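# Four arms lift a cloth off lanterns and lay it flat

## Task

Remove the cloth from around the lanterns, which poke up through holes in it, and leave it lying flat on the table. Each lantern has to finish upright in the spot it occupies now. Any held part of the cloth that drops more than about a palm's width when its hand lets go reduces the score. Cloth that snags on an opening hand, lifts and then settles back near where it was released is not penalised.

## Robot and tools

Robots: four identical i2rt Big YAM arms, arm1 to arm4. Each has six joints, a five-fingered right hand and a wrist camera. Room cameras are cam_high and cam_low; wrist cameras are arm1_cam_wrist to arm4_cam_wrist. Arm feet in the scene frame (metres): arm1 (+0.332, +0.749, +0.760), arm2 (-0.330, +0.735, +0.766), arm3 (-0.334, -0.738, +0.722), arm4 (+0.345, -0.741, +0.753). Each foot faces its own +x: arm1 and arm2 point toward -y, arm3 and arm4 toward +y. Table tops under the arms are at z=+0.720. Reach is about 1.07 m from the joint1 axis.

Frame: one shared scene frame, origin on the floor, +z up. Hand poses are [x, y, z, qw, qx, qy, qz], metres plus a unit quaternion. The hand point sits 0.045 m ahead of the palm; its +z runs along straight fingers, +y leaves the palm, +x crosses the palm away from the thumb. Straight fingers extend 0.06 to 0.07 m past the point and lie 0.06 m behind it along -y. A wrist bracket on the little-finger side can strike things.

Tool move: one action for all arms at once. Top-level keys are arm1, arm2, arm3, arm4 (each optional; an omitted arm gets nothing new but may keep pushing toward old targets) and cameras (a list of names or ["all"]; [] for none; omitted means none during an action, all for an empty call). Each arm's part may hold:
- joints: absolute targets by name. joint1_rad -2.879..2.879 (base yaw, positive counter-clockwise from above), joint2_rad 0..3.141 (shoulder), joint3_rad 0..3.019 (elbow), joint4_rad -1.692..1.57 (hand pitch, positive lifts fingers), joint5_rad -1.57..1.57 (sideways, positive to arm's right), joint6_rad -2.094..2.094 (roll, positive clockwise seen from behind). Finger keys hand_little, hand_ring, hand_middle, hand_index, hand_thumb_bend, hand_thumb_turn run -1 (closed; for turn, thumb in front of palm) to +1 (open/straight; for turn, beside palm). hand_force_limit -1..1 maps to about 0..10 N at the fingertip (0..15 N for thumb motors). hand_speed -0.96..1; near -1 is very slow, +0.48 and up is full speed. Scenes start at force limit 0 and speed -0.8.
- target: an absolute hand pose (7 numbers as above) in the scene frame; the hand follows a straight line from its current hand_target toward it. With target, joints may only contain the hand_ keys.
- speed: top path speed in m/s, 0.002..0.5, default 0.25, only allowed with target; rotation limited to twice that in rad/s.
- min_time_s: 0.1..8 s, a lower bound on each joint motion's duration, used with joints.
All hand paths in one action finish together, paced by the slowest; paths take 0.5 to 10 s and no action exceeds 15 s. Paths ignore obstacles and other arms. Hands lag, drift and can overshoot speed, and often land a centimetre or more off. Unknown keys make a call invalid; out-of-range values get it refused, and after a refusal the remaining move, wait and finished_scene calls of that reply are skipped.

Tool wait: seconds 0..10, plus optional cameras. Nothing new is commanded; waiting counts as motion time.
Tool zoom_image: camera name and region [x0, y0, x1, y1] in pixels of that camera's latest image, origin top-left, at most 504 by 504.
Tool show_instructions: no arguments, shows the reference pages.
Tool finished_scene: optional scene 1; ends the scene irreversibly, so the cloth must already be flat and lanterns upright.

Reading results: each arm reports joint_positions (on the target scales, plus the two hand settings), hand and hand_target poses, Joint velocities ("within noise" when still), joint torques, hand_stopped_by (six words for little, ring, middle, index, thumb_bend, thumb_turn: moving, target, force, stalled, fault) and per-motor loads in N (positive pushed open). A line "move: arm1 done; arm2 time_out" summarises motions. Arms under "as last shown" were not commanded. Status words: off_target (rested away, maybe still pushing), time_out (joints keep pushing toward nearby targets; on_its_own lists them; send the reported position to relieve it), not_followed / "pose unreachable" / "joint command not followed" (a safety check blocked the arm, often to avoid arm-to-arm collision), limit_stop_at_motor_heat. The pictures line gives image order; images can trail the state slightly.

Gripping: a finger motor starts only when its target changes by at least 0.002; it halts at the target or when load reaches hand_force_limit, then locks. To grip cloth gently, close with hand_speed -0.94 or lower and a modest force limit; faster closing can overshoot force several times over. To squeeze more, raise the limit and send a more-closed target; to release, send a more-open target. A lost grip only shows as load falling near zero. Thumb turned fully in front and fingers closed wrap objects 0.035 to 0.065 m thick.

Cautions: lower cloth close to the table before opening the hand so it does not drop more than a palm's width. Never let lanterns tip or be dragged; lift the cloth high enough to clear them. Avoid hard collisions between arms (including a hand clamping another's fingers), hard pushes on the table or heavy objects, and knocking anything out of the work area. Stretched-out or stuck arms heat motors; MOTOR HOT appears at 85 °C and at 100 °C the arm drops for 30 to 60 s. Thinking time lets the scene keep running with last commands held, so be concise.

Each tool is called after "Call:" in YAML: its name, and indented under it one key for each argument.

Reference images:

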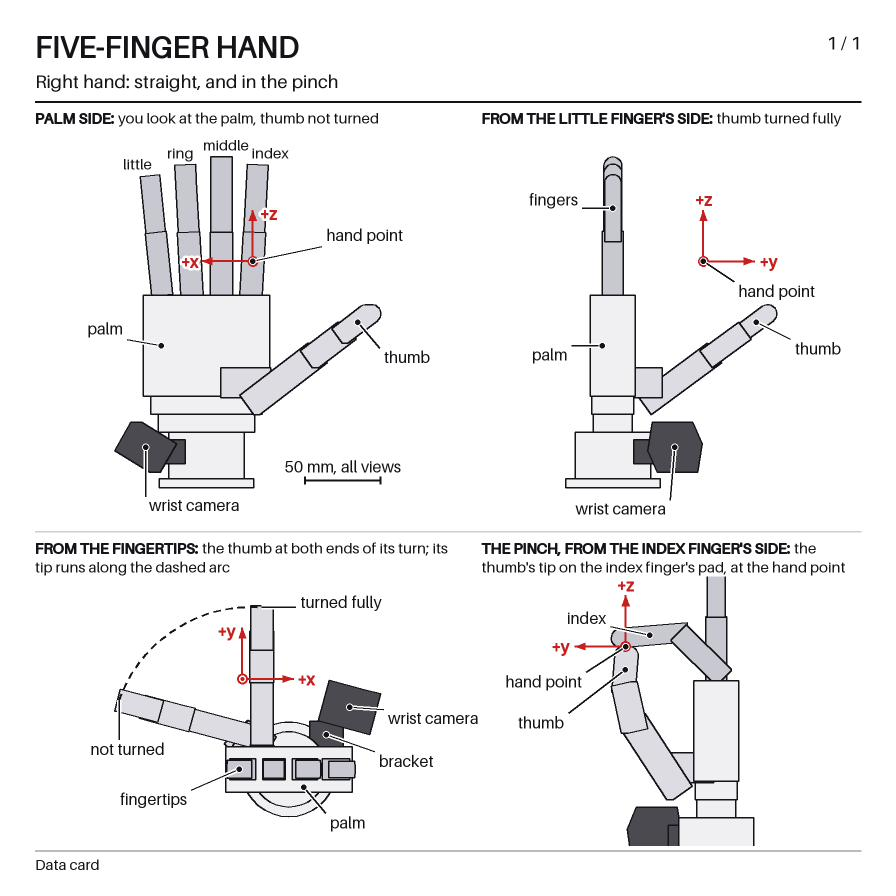

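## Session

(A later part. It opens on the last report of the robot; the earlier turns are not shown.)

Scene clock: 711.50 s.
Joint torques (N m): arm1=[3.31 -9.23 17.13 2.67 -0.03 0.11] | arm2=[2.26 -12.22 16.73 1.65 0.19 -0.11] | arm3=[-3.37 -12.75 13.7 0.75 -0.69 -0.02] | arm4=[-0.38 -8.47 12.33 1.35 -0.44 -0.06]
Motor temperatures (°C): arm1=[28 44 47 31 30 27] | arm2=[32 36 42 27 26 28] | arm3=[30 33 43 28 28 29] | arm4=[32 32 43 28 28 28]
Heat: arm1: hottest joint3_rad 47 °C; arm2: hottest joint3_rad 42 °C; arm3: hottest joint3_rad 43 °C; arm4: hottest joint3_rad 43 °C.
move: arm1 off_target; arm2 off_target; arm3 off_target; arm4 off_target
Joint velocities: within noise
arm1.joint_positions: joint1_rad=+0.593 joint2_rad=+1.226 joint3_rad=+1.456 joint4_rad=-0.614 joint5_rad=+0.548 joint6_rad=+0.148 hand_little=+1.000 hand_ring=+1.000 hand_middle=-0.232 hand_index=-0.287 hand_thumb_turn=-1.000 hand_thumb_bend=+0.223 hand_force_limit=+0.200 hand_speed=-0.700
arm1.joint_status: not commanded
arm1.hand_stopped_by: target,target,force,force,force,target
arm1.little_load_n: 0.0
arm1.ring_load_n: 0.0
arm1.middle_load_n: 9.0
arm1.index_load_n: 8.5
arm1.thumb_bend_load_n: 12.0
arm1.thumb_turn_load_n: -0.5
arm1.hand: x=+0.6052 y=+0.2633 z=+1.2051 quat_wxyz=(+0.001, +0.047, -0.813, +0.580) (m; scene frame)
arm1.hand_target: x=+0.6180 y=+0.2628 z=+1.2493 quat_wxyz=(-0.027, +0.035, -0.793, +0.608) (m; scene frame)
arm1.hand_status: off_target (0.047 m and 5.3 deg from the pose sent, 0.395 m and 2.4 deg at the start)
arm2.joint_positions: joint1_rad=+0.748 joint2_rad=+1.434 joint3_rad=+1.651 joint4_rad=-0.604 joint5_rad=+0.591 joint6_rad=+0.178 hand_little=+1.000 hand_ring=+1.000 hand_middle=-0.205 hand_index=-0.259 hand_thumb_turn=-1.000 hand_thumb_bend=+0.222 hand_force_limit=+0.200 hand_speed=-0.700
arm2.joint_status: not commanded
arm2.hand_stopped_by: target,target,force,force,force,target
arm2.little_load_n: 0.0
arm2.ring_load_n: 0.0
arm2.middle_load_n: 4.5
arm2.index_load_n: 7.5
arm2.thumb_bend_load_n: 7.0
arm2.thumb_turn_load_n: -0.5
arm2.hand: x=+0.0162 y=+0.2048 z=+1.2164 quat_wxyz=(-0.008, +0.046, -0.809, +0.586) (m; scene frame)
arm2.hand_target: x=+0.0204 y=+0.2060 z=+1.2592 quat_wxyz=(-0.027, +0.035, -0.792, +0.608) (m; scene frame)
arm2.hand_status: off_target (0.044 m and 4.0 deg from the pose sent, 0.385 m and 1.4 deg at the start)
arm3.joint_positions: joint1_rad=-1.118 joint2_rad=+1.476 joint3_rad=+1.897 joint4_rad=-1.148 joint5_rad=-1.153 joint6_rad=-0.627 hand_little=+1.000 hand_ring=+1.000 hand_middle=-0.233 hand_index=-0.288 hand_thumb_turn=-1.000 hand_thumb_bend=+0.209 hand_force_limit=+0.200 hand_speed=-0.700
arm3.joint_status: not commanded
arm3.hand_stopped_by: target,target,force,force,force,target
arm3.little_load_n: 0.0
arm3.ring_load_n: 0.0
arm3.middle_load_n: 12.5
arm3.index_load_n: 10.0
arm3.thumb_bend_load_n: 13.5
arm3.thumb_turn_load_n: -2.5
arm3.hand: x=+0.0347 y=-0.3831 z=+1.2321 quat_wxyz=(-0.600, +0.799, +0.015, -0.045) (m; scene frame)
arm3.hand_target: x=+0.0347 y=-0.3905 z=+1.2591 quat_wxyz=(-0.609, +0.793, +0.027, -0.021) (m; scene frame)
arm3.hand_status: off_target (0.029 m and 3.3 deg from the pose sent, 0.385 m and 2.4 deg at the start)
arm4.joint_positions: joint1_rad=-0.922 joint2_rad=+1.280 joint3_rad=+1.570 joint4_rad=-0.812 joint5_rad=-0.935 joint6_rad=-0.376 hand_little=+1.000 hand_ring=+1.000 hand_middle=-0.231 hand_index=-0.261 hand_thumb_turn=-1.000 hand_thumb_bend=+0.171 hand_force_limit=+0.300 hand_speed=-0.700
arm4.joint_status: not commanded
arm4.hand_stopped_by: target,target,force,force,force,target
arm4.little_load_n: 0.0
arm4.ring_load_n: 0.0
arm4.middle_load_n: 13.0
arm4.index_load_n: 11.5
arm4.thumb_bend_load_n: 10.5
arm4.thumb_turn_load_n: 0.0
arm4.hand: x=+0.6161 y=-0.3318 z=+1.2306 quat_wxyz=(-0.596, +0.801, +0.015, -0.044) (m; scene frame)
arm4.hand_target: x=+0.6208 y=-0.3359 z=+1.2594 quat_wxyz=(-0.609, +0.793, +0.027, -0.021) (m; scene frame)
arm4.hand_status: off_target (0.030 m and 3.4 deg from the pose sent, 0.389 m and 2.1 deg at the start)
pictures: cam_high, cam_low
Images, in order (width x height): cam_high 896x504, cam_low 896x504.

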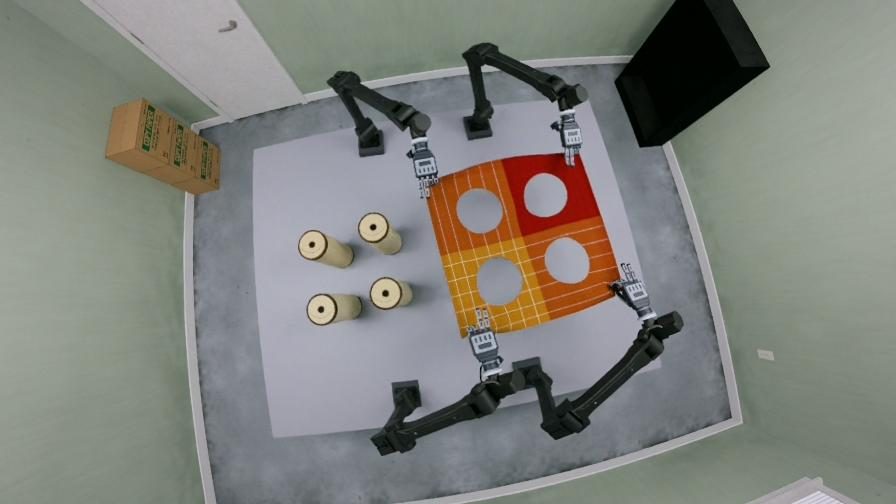

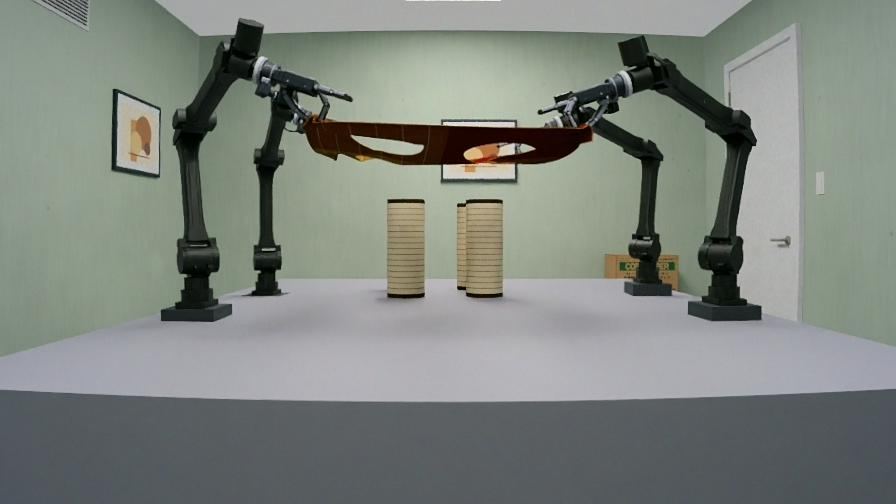

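Call:
move:
  arm1: {"target": [0.620, 0.262, 0.92, 0.0266, -0.0346, 0.7926, -0.6082], "speed": 0.12}
  arm2: {"target": [0.022, 0.204, 0.92, 0.0266, -0.0346, 0.7926, -0.6082], "speed": 0.12}
  arm3: {"target": [0.036, -0.392, 0.92, 0.6084, -0.7929, -0.0277, 0.0213], "speed": 0.12}
  arm4: {"target": [0.622, -0.338, 0.92, 0.6084, -0.7929, -0.0277, 0.0213], "speed": 0.12}
  cameras: ["all"]

Scene clock: 721.60 s.
Joint torques (N m): arm1=[3.6 -9.41 9.22 2.54 -0.14 0.13] | arm2=[2.26 -12.4 8.2 2.3 0.15 -0.12] | arm3=[-3.43 -11.11 9.24 1.68 -0.64 0.07] | arm4=[-1.08 -8.23 7.19 2.45 -0.44 -0.06]
Motor temperatures (°C): arm1=[28 43 47 31 29 27] | arm2=[32 36 44 27 26 28] | arm3=[30 33 43 28 28 29] | arm4=[32 32 43 28 28 28]
Heat: arm1: hottest joint3_rad 47 °C; arm2: hottest joint3_rad 44 °C; arm3: hottest joint3_rad 43 °C; arm4: hottest joint3_rad 43 °C.
move: arm1 off_target; arm2 done; arm3 done; arm4 off_target
Joint velocities: within noise
arm1.joint_positions: joint1_rad=+0.593 joint2_rad=+1.379 joint3_rad=+0.761 joint4_rad=+0.304 joint5_rad=+0.550 joint6_rad=+0.148 hand_little=+1.000 hand_ring=+1.000 hand_middle=-0.232 hand_index=-0.287 hand_thumb_turn=-1.000 hand_thumb_bend=+0.223 hand_force_limit=+0.200 hand_speed=-0.700
arm1.joint_status: not commanded
arm1.hand_stopped_by: target,target,force,force,force,target
arm1.little_load_n: 0.0
arm1.ring_load_n: 0.0
arm1.middle_load_n: 9.0
arm1.index_load_n: 8.5
arm1.thumb_bend_load_n: 12.0
arm1.thumb_turn_load_n: -0.5
arm1.hand: x=+0.6091 y=+0.2590 z=+0.9177 quat_wxyz=(-0.013, +0.034, -0.796, +0.604) (m; scene frame)
arm1.hand_target: x=+0.6200 y=+0.2621 z=+0.9202 quat_wxyz=(-0.027, +0.035, -0.793, +0.608) (m; scene frame)
arm1.hand_status: off_target (0.012 m and 1.7 deg from the pose sent, 0.285 m and 5.3 deg at the start)
arm2.joint_positions: joint1_rad=+0.748 joint2_rad=+1.583 joint3_rad=+0.971 joint4_rad=+0.293 joint5_rad=+0.591 joint6_rad=+0.179 hand_little=+1.000 hand_ring=+1.000 hand_middle=-0.205 hand_index=-0.259 hand_thumb_turn=-1.000 hand_thumb_bend=+0.222 hand_force_limit=+0.200 hand_speed=-0.700
arm2.joint_status: not commanded
arm2.hand_stopped_by: target,target,force,force,force,target
arm2.little_load_n: 0.0
arm2.ring_load_n: 0.0
arm2.middle_load_n: 4.5
arm2.index_load_n: 7.5
arm2.thumb_bend_load_n: 7.0
arm2.thumb_turn_load_n: -0.5
arm2.hand: x=+0.0205 y=+0.2001 z=+0.9239 quat_wxyz=(-0.025, +0.033, -0.793, +0.608) (m; scene frame)
arm2.hand_target: x=+0.0220 y=+0.2040 z=+0.9200 quat_wxyz=(-0.026, +0.035, -0.793, +0.608) (m; scene frame)
arm2.hand_status: done (0.006 m and 0.3 deg from the pose sent, 0.296 m and 4.0 deg at the start)
arm3.joint_positions: joint1_rad=-1.118 joint2_rad=+1.451 joint3_rad=+1.012 joint4_rad=-0.255 joint5_rad=-1.153 joint6_rad=-0.637 hand_little=+1.000 hand_ring=+1.000 hand_middle=-0.233 hand_index=-0.288 hand_thumb_turn=-1.000 hand_thumb_bend=+0.209 hand_force_limit=+0.200 hand_speed=-0.700
arm3.joint_status: not commanded
arm3.hand_stopped_by: target,target,force,force,force,target
arm3.little_load_n: 0.0
arm3.ring_load_n: 0.0
arm3.middle_load_n: 12.5
arm3.index_load_n: 10.0
arm3.thumb_bend_load_n: 13.5
arm3.thumb_turn_load_n: -2.5
arm3.hand: x=+0.0286 y=-0.3881 z=+0.9170 quat_wxyz=(-0.605, +0.795, +0.029, -0.030) (m; scene frame)
arm3.hand_target: x=+0.0359 y=-0.3921 z=+0.9200 quat_wxyz=(-0.608, +0.793, +0.028, -0.021) (m; scene frame)
arm3.hand_status: done (0.009 m and 1.1 deg from the pose sent, 0.312 m and 3.3 deg at the start)
arm4.joint_positions: joint1_rad=-0.927 joint2_rad=+1.369 joint3_rad=+0.793 joint4_rad=+0.077 joint5_rad=-0.947 joint6_rad=-0.391 hand_little=+1.000 hand_ring=+1.000 hand_middle=-0.231 hand_index=-0.261 hand_thumb_turn=-1.000 hand_thumb_bend=+0.171 hand_force_limit=+0.300 hand_speed=-0.700
arm4.joint_status: not commanded
arm4.hand_stopped_by: target,target,force,force,force,target
arm4.little_load_n: 0.0
arm4.ring_load_n: 0.0
arm4.middle_load_n: 13.0
arm4.index_load_n: 11.0
arm4.thumb_bend_load_n: 10.5
arm4.thumb_turn_load_n: 0.0
arm4.hand: x=+0.6110 y=-0.3343 z=+0.9189 quat_wxyz=(-0.604, +0.796, +0.028, -0.035) (m; scene frame)
arm4.hand_target: x=+0.6218 y=-0.3380 z=+0.9201 quat_wxyz=(-0.608, +0.793, +0.028, -0.021) (m; scene frame)
arm4.hand_status: off_target (0.012 m and 1.7 deg from the pose sent, 0.311 m and 3.4 deg at the start)
pictures: arm1_cam_wrist, arm2_cam_wrist, arm3_cam_wrist, arm4_cam_wrist, cam_high, cam_low
Images, in order (width x height): arm1_cam_wrist 672x504, arm2_cam_wrist 672x504, arm3_cam_wrist 672x504, arm4_cam_wrist 672x504, cam_high 896x504, cam_low 896x504.

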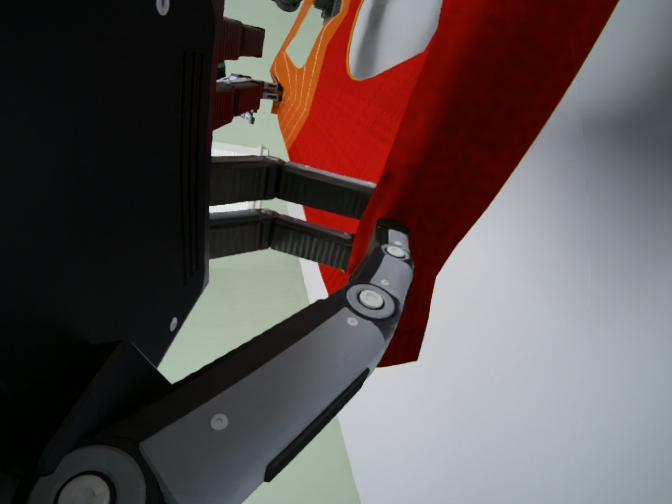

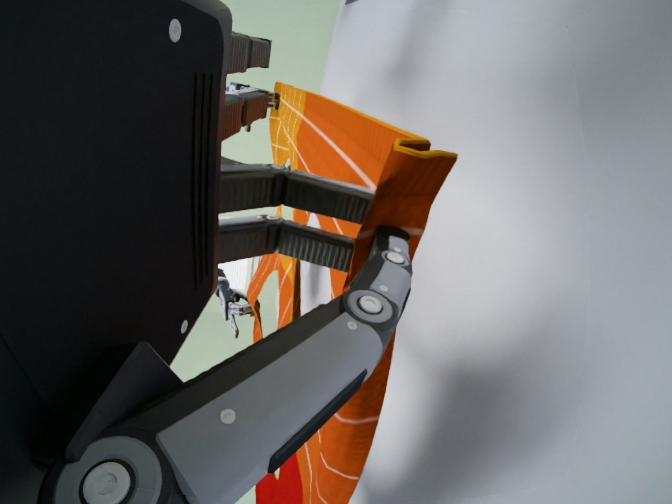

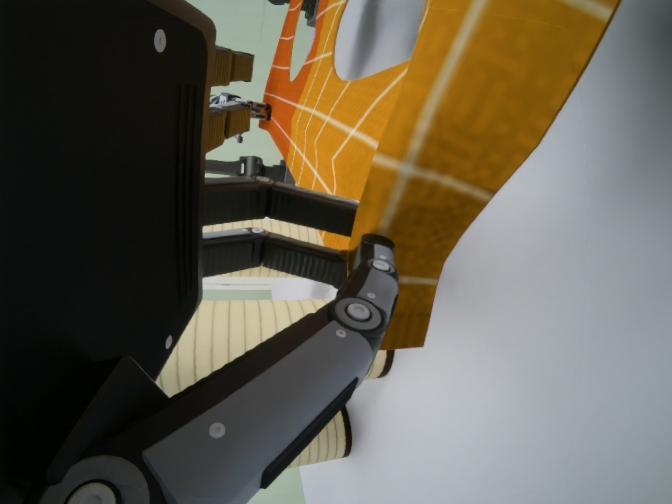

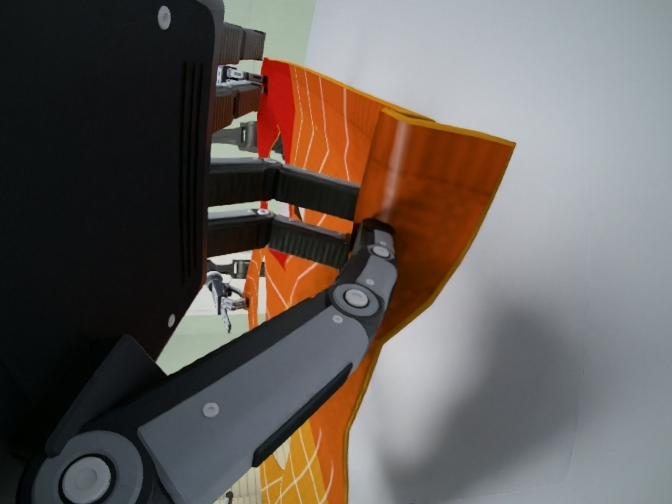

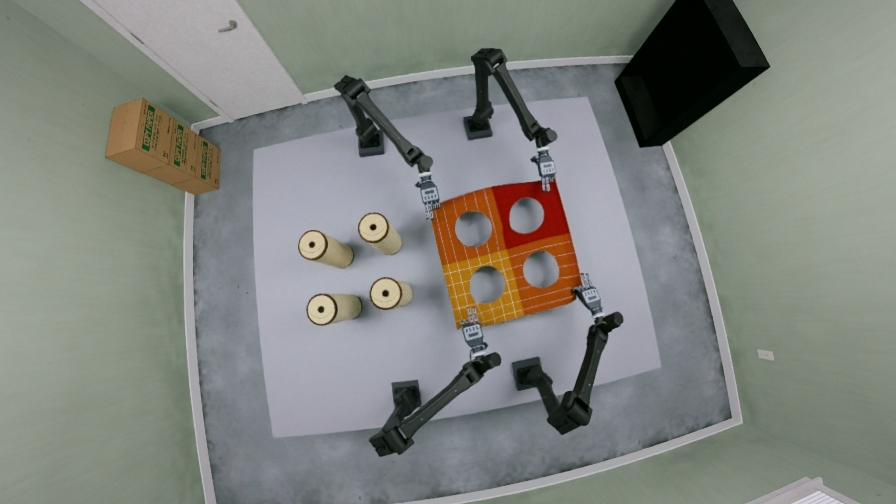

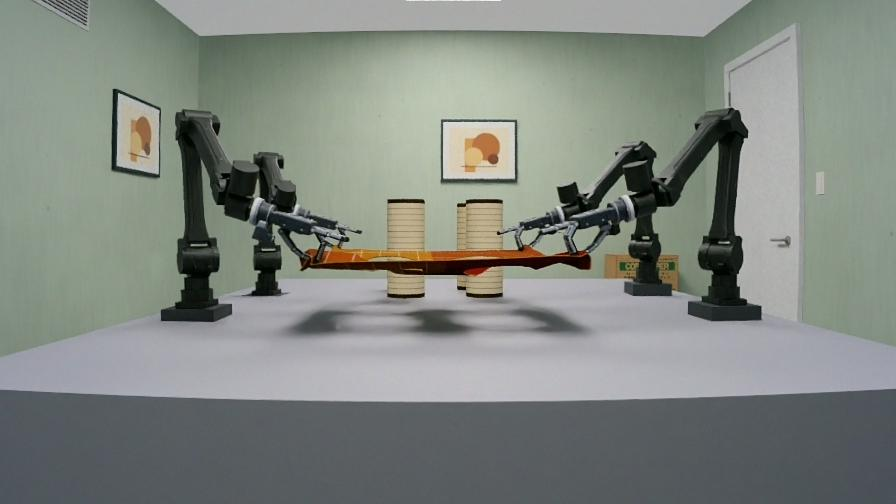

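Call:
move:
  arm1: {"target": [0.628, 0.264, 0.79, 0.0266, -0.0346, 0.7926, -0.6082], "speed": 0.08}
  arm2: {"target": [0.018, 0.206, 0.79, 0.0266, -0.0346, 0.7926, -0.6082], "speed": 0.08}
  arm3: {"target": [0.036, -0.396, 0.79, 0.6084, -0.7929, -0.0277, 0.0213], "speed": 0.08}
  arm4: {"target": [0.630, -0.342, 0.79, 0.6084, -0.7929, -0.0277, 0.0213], "speed": 0.08}
  cameras: ["all"]

Scene clock: 728.73 s.
Joint torques (N m): arm1=[3.84 -11.81 5.76 2.61 -0.16 0.18] | arm2=[1.9 -13.04 5.52 2.26 0.08 -0.13] | arm3=[-3.72 -12.16 6.93 1.63 -0.65 0.01] | arm4=[-1.08 -9.82 4.6 2.45 -0.43 -0.08]
Motor temperatures (°C): arm1=[28 42 46 31 29 27] | arm2=[32 36 43 27 26 28] | arm3=[30 33 43 28 28 29] | arm4=[32 32 43 28 28 28]
Heat: arm1: hottest joint3_rad 46 °C; arm2: hottest joint3_rad 43 °C; arm3: hottest joint3_rad 43 °C; arm4: hottest joint3_rad 43 °C.
move: arm1 off_target; arm2 off_target; arm3 done; arm4 off_target
Joint velocities: within noise
arm1.joint_positions: joint1_rad=+0.597 joint2_rad=+1.709 joint3_rad=+0.666 joint4_rad=+0.734 joint5_rad=+0.567 joint6_rad=+0.152 hand_little=+1.000 hand_ring=+1.000 hand_middle=-0.232 hand_index=-0.287 hand_thumb_turn=-1.000 hand_thumb_bend=+0.223 hand_force_limit=+0.200 hand_speed=-0.700
arm1.joint_status: not commanded
arm1.hand_stopped_by: target,target,force,force,force,target
arm1.little_load_n: 0.0
arm1.ring_load_n: 0.0
arm1.middle_load_n: 9.5
arm1.index_load_n: 8.5
arm1.thumb_bend_load_n: 12.0
arm1.thumb_turn_load_n: -0.5
arm1.hand: x=+0.6123 y=+0.2549 z=+0.7914 quat_wxyz=(-0.010, +0.028, -0.794, +0.607) (m; scene frame)
arm1.hand_target: x=+0.6277 y=+0.2641 z=+0.7900 quat_wxyz=(-0.027, +0.035, -0.793, +0.608) (m; scene frame)
arm1.hand_status: off_target (0.018 m and 2.0 deg from the pose sent, 0.129 m and 1.7 deg at the start)
arm2.joint_positions: joint1_rad=+0.748 joint2_rad=+1.846 joint3_rad=+0.873 joint4_rad=+0.666 joint5_rad=+0.589 joint6_rad=+0.179 hand_little=+1.000 hand_ring=+1.000 hand_middle=-0.205 hand_index=-0.259 hand_thumb_turn=-1.000 hand_thumb_bend=+0.222 hand_force_limit=+0.200 hand_speed=-0.700
arm2.joint_status: not commanded
arm2.hand_stopped_by: target,target,force,force,force,target
arm2.little_load_n: -0.5
arm2.ring_load_n: 0.0
arm2.middle_load_n: 5.0
arm2.index_load_n: 8.0
arm2.thumb_bend_load_n: 7.0
arm2.thumb_turn_load_n: -0.5
arm2.hand: x=+0.0209 y=+0.2004 z=+0.7985 quat_wxyz=(-0.028, +0.032, -0.790, +0.612) (m; scene frame)
arm2.hand_target: x=+0.0179 y=+0.2060 z=+0.7900 quat_wxyz=(-0.026, +0.035, -0.793, +0.608) (m; scene frame)
arm2.hand_status: off_target (0.011 m and 0.6 deg from the pose sent, 0.134 m and 0.3 deg at the start)
arm3.joint_positions: joint1_rad=-1.118 joint2_rad=+1.662 joint3_rad=+0.860 joint4_rad=+0.112 joint5_rad=-1.157 joint6_rad=-0.642 hand_little=+1.000 hand_ring=+1.000 hand_middle=-0.233 hand_index=-0.288 hand_thumb_turn=-1.000 hand_thumb_bend=+0.209 hand_force_limit=+0.200 hand_speed=-0.700
arm3.joint_status: not commanded
arm3.hand_stopped_by: target,target,force,force,force,target
arm3.little_load_n: 0.0
arm3.ring_load_n: 0.0
arm3.middle_load_n: 13.0
arm3.index_load_n: 9.5
arm3.thumb_bend_load_n: 13.5
arm3.thumb_turn_load_n: -2.0
arm3.hand: x=+0.0288 y=-0.3887 z=+0.7920 quat_wxyz=(-0.607, +0.794, +0.033, -0.029) (m; scene frame)
arm3.hand_target: x=+0.0360 y=-0.3960 z=+0.7901 quat_wxyz=(-0.608, +0.793, +0.028, -0.021) (m; scene frame)
arm3.hand_status: done (0.010 m and 1.1 deg from the pose sent, 0.127 m and 1.1 deg at the start)
arm4.joint_positions: joint1_rad=-0.949 joint2_rad=+1.677 joint3_rad=+0.682 joint4_rad=+0.486 joint5_rad=-0.967 joint6_rad=-0.407 hand_little=+1.000 hand_ring=+1.000 hand_middle=-0.231 hand_index=-0.261 hand_thumb_turn=-1.000 hand_thumb_bend=+0.171 hand_force_limit=+0.300 hand_speed=-0.700
arm4.joint_status: not commanded
arm4.hand_stopped_by: target,target,force,force,force,target
arm4.little_load_n: 0.0
arm4.ring_load_n: 0.0
arm4.middle_load_n: 13.5
arm4.index_load_n: 11.5
arm4.thumb_bend_load_n: 11.0
arm4.thumb_turn_load_n: 0.0
arm4.hand: x=+0.6207 y=-0.3367 z=+0.7914 quat_wxyz=(-0.605, +0.795, +0.029, -0.034) (m; scene frame)
arm4.hand_target: x=+0.6299 y=-0.3421 z=+0.7900 quat_wxyz=(-0.608, +0.793, +0.028, -0.021) (m; scene frame)
arm4.hand_status: off_target (0.011 m and 1.5 deg from the pose sent, 0.130 m and 1.7 deg at the start)
pictures: arm1_cam_wrist, arm2_cam_wrist, arm3_cam_wrist, arm4_cam_wrist, cam_high, cam_low
Images, in order (width x height): arm1_cam_wrist 672x504, arm2_cam_wrist 672x504, arm3_cam_wrist 672x504, arm4_cam_wrist 672x504, cam_high 896x504, cam_low 896x504.

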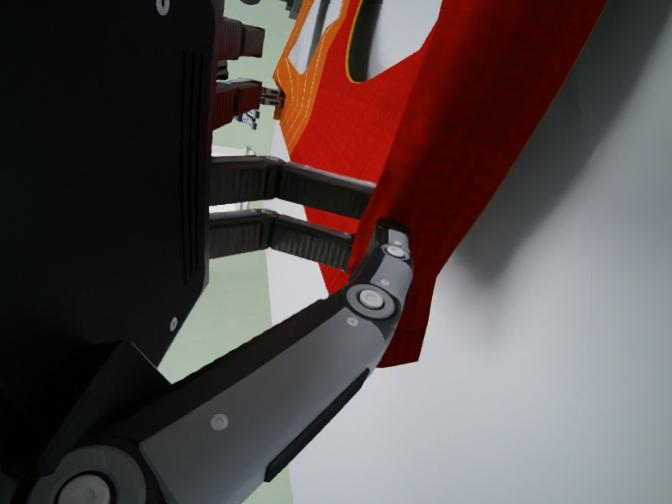

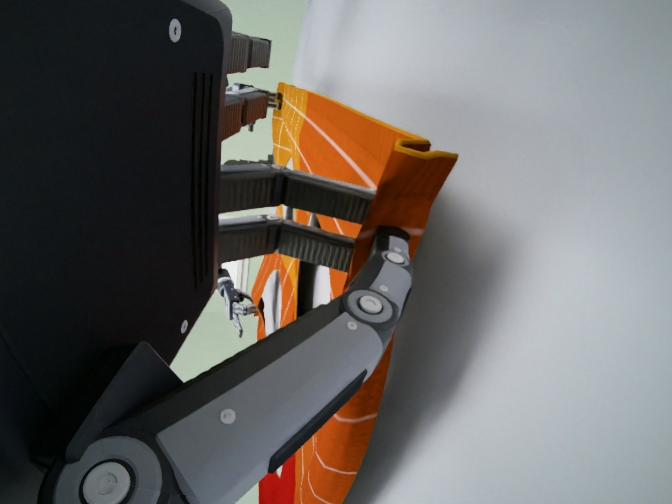

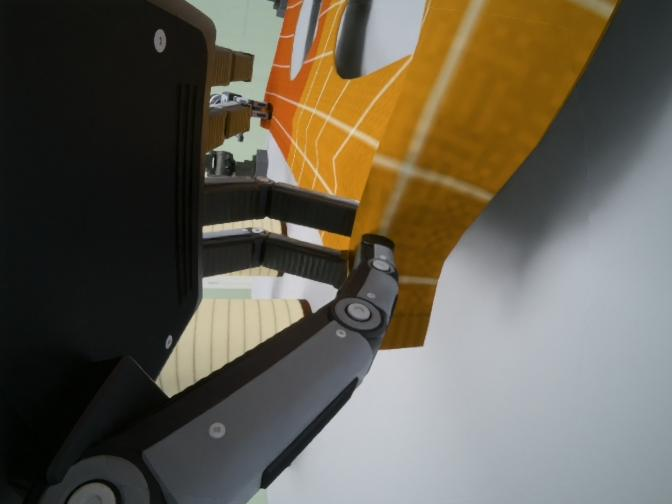

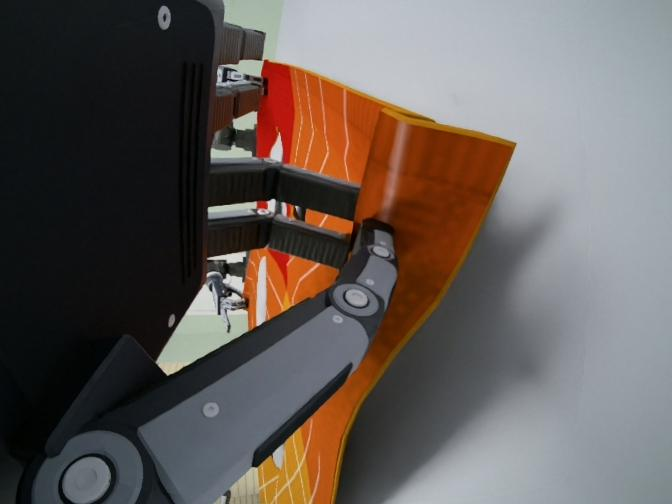

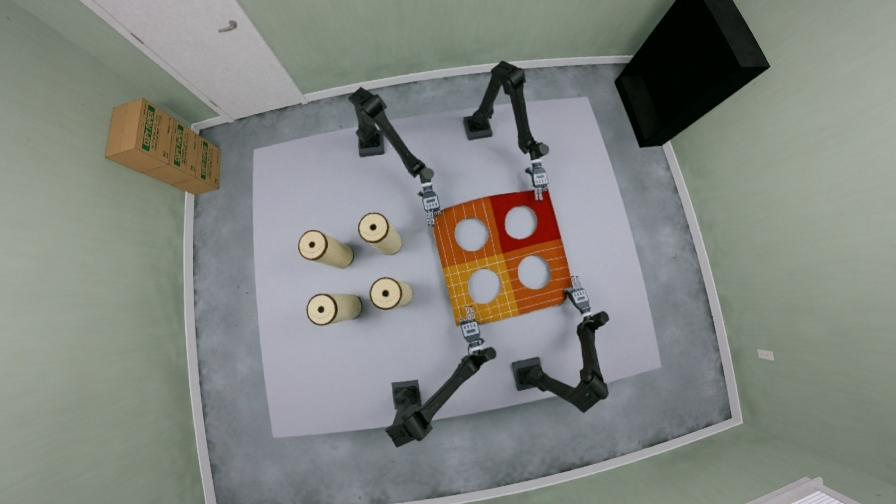

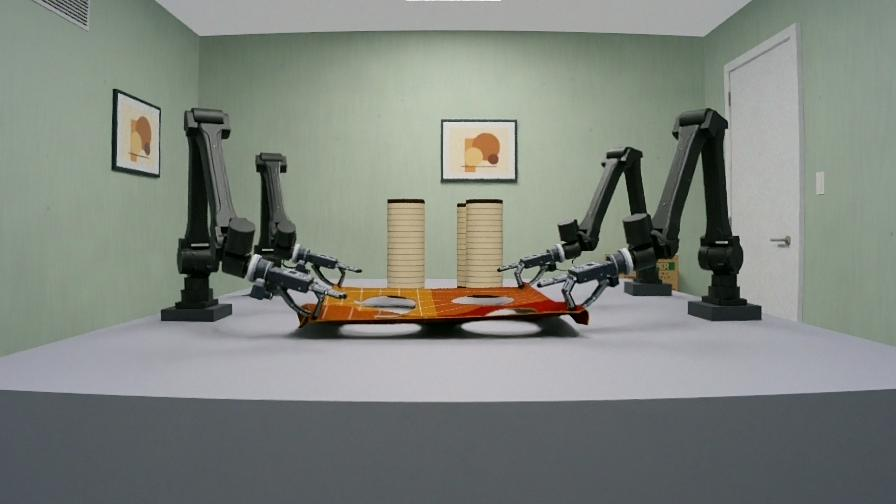

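Call:
move:
  arm1: {"target": [0.630, 0.266, 0.752, 0.0266, -0.0346, 0.7926, -0.6082], "speed": 0.05}
  arm2: {"target": [0.016, 0.210, 0.745, 0.0266, -0.0346, 0.7926, -0.6082], "speed": 0.05}
  arm3: {"target": [0.036, -0.400, 0.750, 0.6084, -0.7929, -0.0277, 0.0213], "speed": 0.05}
  arm4: {"target": [0.630, -0.344, 0.752, 0.6084, -0.7929, -0.0277, 0.0213], "speed": 0.05}
  cameras: ["all"]

Call:
zoom_image:
  camera: "cam_high"
  region: [400, 160, 640, 360]

Call:
zoom_image:
  camera: "cam_low"
  region: [240, 220, 640, 360]

Scene clock: 734.80 s.
Joint torques (N m): arm1=[4.13 -11.46 4.81 2.5 -0.17 0.2] | arm2=[2.02 -13.22 4.34 2.21 0.15 -0.13] | arm3=[-3.9 -12.1 5.96 1.58 -0.6 -0.01] | arm4=[-1.08 -9.93 3.66 2.44 -0.44 -0.08]
Motor temperatures (°C): arm1=[28 42 45 31 29 27] | arm2=[32 36 42 27 26 28] | arm3=[30 33 42 28 28 29] | arm4=[32 32 42 28 28 28]
Heat: arm1: hottest joint3_rad 45 °C; arm2: hottest joint3_rad 42 °C; arm3: hottest joint3_rad 42 °C; arm4: hottest joint3_rad 42 °C.
move: arm1 off_target; arm2 off_target; arm3 off_target; arm4 off_target
Joint velocities: within noise
arm1.joint_positions: joint1_rad=+0.602 joint2_rad=+1.822 joint3_rad=+0.662 joint4_rad=+0.857 joint5_rad=+0.574 joint6_rad=+0.153 hand_little=+1.000 hand_ring=+1.000 hand_middle=-0.232 hand_index=-0.287 hand_thumb_turn=-1.000 hand_thumb_bend=+0.223 hand_force_limit=+0.200 hand_speed=-0.700
arm1.joint_status: not commanded
arm1.hand_stopped_by: target,target,force,force,force,target
arm1.little_load_n: 0.0
arm1.ring_load_n: 0.0
arm1.middle_load_n: 9.0
arm1.index_load_n: 8.5
arm1.thumb_bend_load_n: 12.0
arm1.thumb_turn_load_n: -0.5
arm1.hand: x=+0.6142 y=+0.2547 z=+0.7572 quat_wxyz=(-0.011, +0.027, -0.792, +0.609) (m; scene frame)
arm1.hand_target: x=+0.6295 y=+0.2661 z=+0.7521 quat_wxyz=(-0.027, +0.035, -0.793, +0.608) (m; scene frame)
arm1.hand_status: off_target (0.020 m and 2.1 deg from the pose sent, 0.045 m and 2.0 deg at the start)
arm2.joint_positions: joint1_rad=+0.748 joint2_rad=+1.953 joint3_rad=+0.862 joint4_rad=+0.793 joint5_rad=+0.589 joint6_rad=+0.180 hand_little=+1.000 hand_ring=+1.000 hand_middle=-0.205 hand_index=-0.259 hand_thumb_turn=-1.000 hand_thumb_bend=+0.222 hand_force_limit=+0.200 hand_speed=-0.700
arm2.joint_status: not commanded
arm2.hand_stopped_by: target,target,force,force,force,target
arm2.little_load_n: 0.0
arm2.ring_load_n: 0.0
arm2.middle_load_n: 5.0
arm2.index_load_n: 8.0
arm2.thumb_bend_load_n: 7.5
arm2.thumb_turn_load_n: 0.0
arm2.hand: x=+0.0202 y=+0.2015 z=+0.7574 quat_wxyz=(-0.031, +0.029, -0.788, +0.614) (m; scene frame)
arm2.hand_target: x=+0.0159 y=+0.2100 z=+0.7451 quat_wxyz=(-0.026, +0.035, -0.793, +0.608) (m; scene frame)
arm2.hand_status: off_target (0.016 m and 1.2 deg from the pose sent, 0.055 m and 0.6 deg at the start)
arm3.joint_positions: joint1_rad=-1.123 joint2_rad=+1.746 joint3_rad=+0.838 joint4_rad=+0.218 joint5_rad=-1.165 joint6_rad=-0.651 hand_little=+1.000 hand_ring=+1.000 hand_middle=-0.233 hand_index=-0.288 hand_thumb_turn=-1.000 hand_thumb_bend=+0.209 hand_force_limit=+0.200 hand_speed=-0.700
arm3.joint_status: not commanded
arm3.hand_stopped_by: target,target,force,force,force,target
arm3.little_load_n: 0.0
arm3.ring_load_n: 0.0
arm3.middle_load_n: 13.0
arm3.index_load_n: 10.0
arm3.thumb_bend_load_n: 13.5
arm3.thumb_turn_load_n: -2.5
arm3.hand: x=+0.0299 y=-0.3903 z=+0.7562 quat_wxyz=(-0.609, +0.792, +0.037, -0.027) (m; scene frame)
arm3.hand_target: x=+0.0358 y=-0.3999 z=+0.7502 quat_wxyz=(-0.608, +0.793, +0.028, -0.021) (m; scene frame)
arm3.hand_status: off_target (0.013 m and 1.2 deg from the pose sent, 0.044 m and 1.1 deg at the start)
arm4.joint_positions: joint1_rad=-0.954 joint2_rad=+1.784 joint3_rad=+0.672 joint4_rad=+0.609 joint5_rad=-0.972 joint6_rad=-0.411 hand_little=+1.000 hand_ring=+1.000 hand_middle=-0.231 hand_index=-0.261 hand_thumb_turn=-1.000 hand_thumb_bend=+0.171 hand_force_limit=+0.300 hand_speed=-0.700
arm4.joint_status: not commanded
arm4.hand_stopped_by: target,target,force,force,force,target
arm4.little_load_n: -0.5
arm4.ring_load_n: 0.0
arm4.middle_load_n: 13.0
arm4.index_load_n: 11.0
arm4.thumb_bend_load_n: 11.0
arm4.thumb_turn_load_n: 0.0
arm4.hand: x=+0.6230 y=-0.3372 z=+0.7567 quat_wxyz=(-0.608, +0.793, +0.031, -0.031) (m; scene frame)
arm4.hand_target: x=+0.6298 y=-0.3440 z=+0.7521 quat_wxyz=(-0.608, +0.793, +0.028, -0.021) (m; scene frame)
arm4.hand_status: off_target (0.011 m and 1.2 deg from the pose sent, 0.041 m and 1.5 deg at the start)
pictures: arm1_cam_wrist, arm2_cam_wrist, arm3_cam_wrist, arm4_cam_wrist, cam_high, cam_low
Images, in order (width x height): arm1_cam_wrist 672x504, arm2_cam_wrist 672x504, arm3_cam_wrist 672x504, arm4_cam_wrist 672x504, cam_high 896x504, cam_low 896x504.

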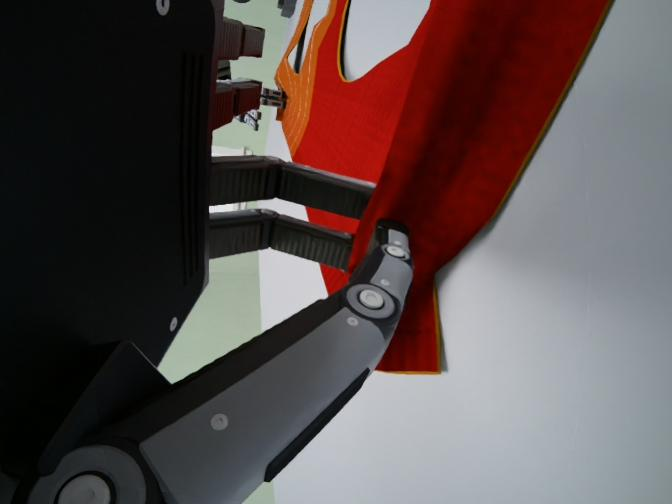

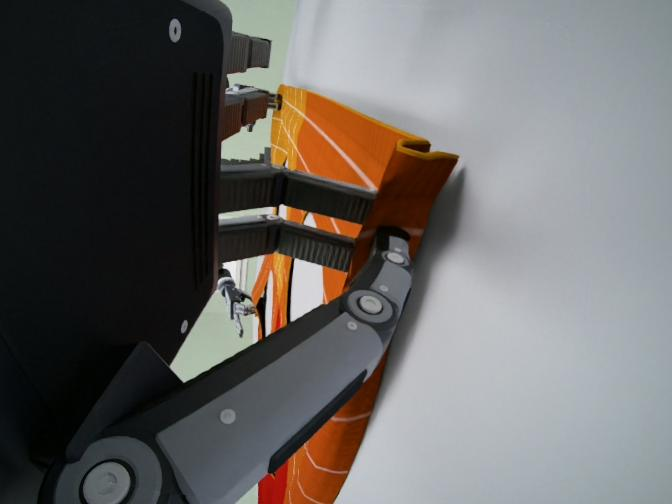

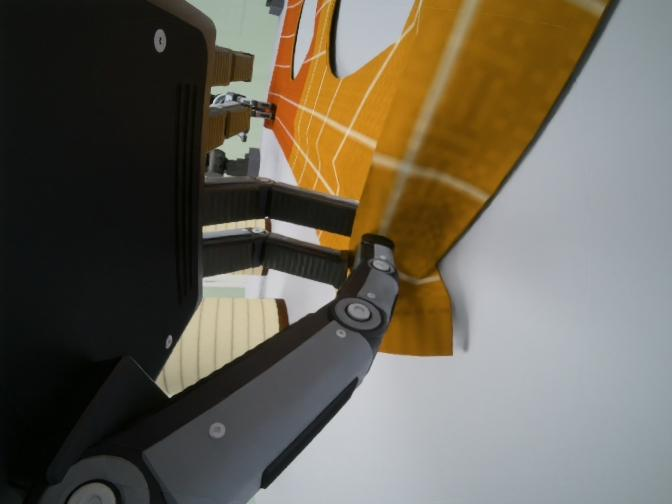

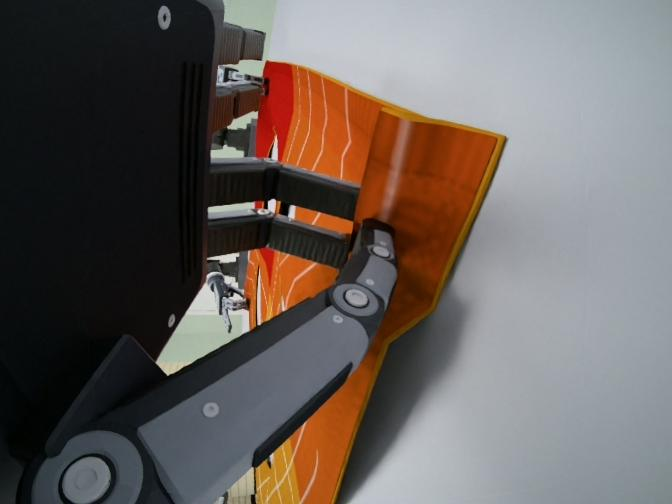

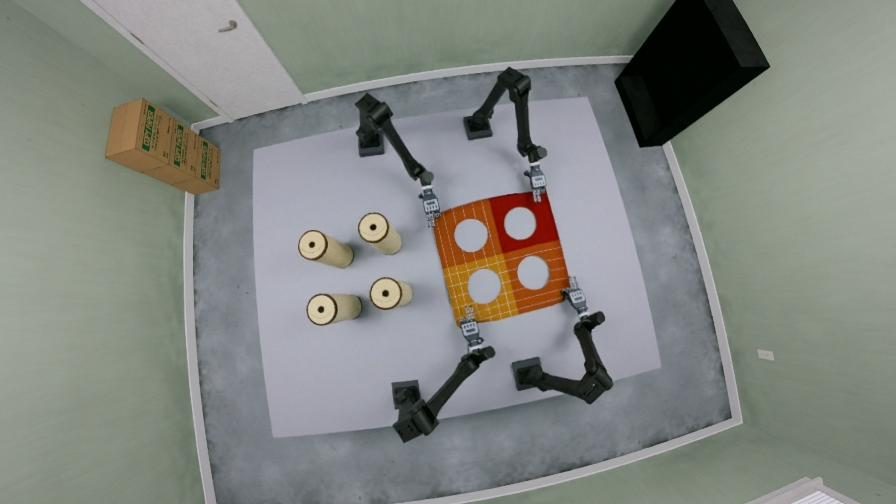

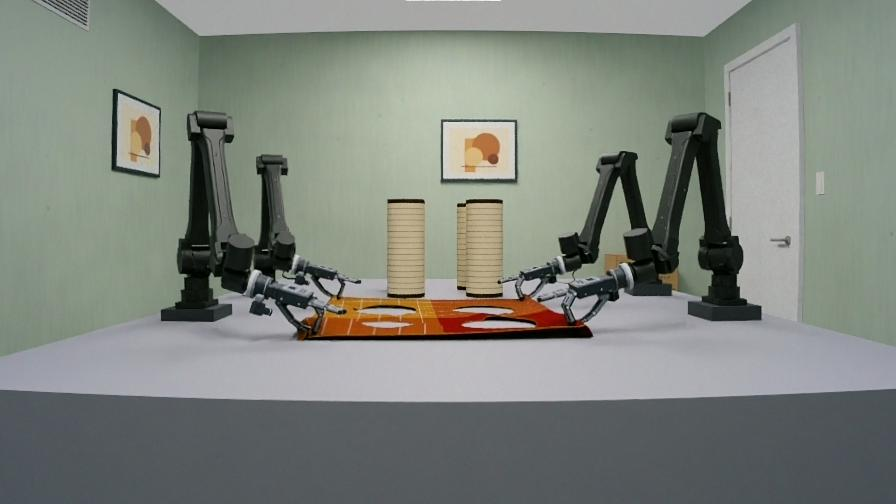

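Scaled by 2.100 from the camera's 896x504 image, which has a finer 1280x720 frame.

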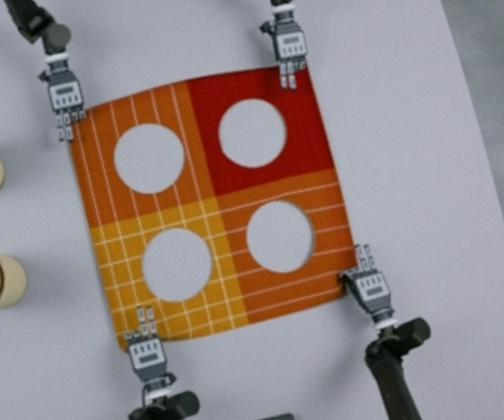

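Scaled by 1.260 from the camera's 896x504 image, which has a finer 1280x720 frame.

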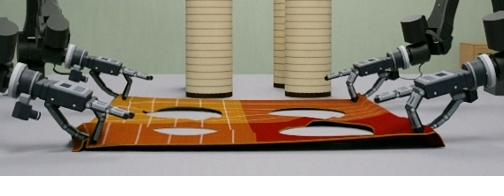

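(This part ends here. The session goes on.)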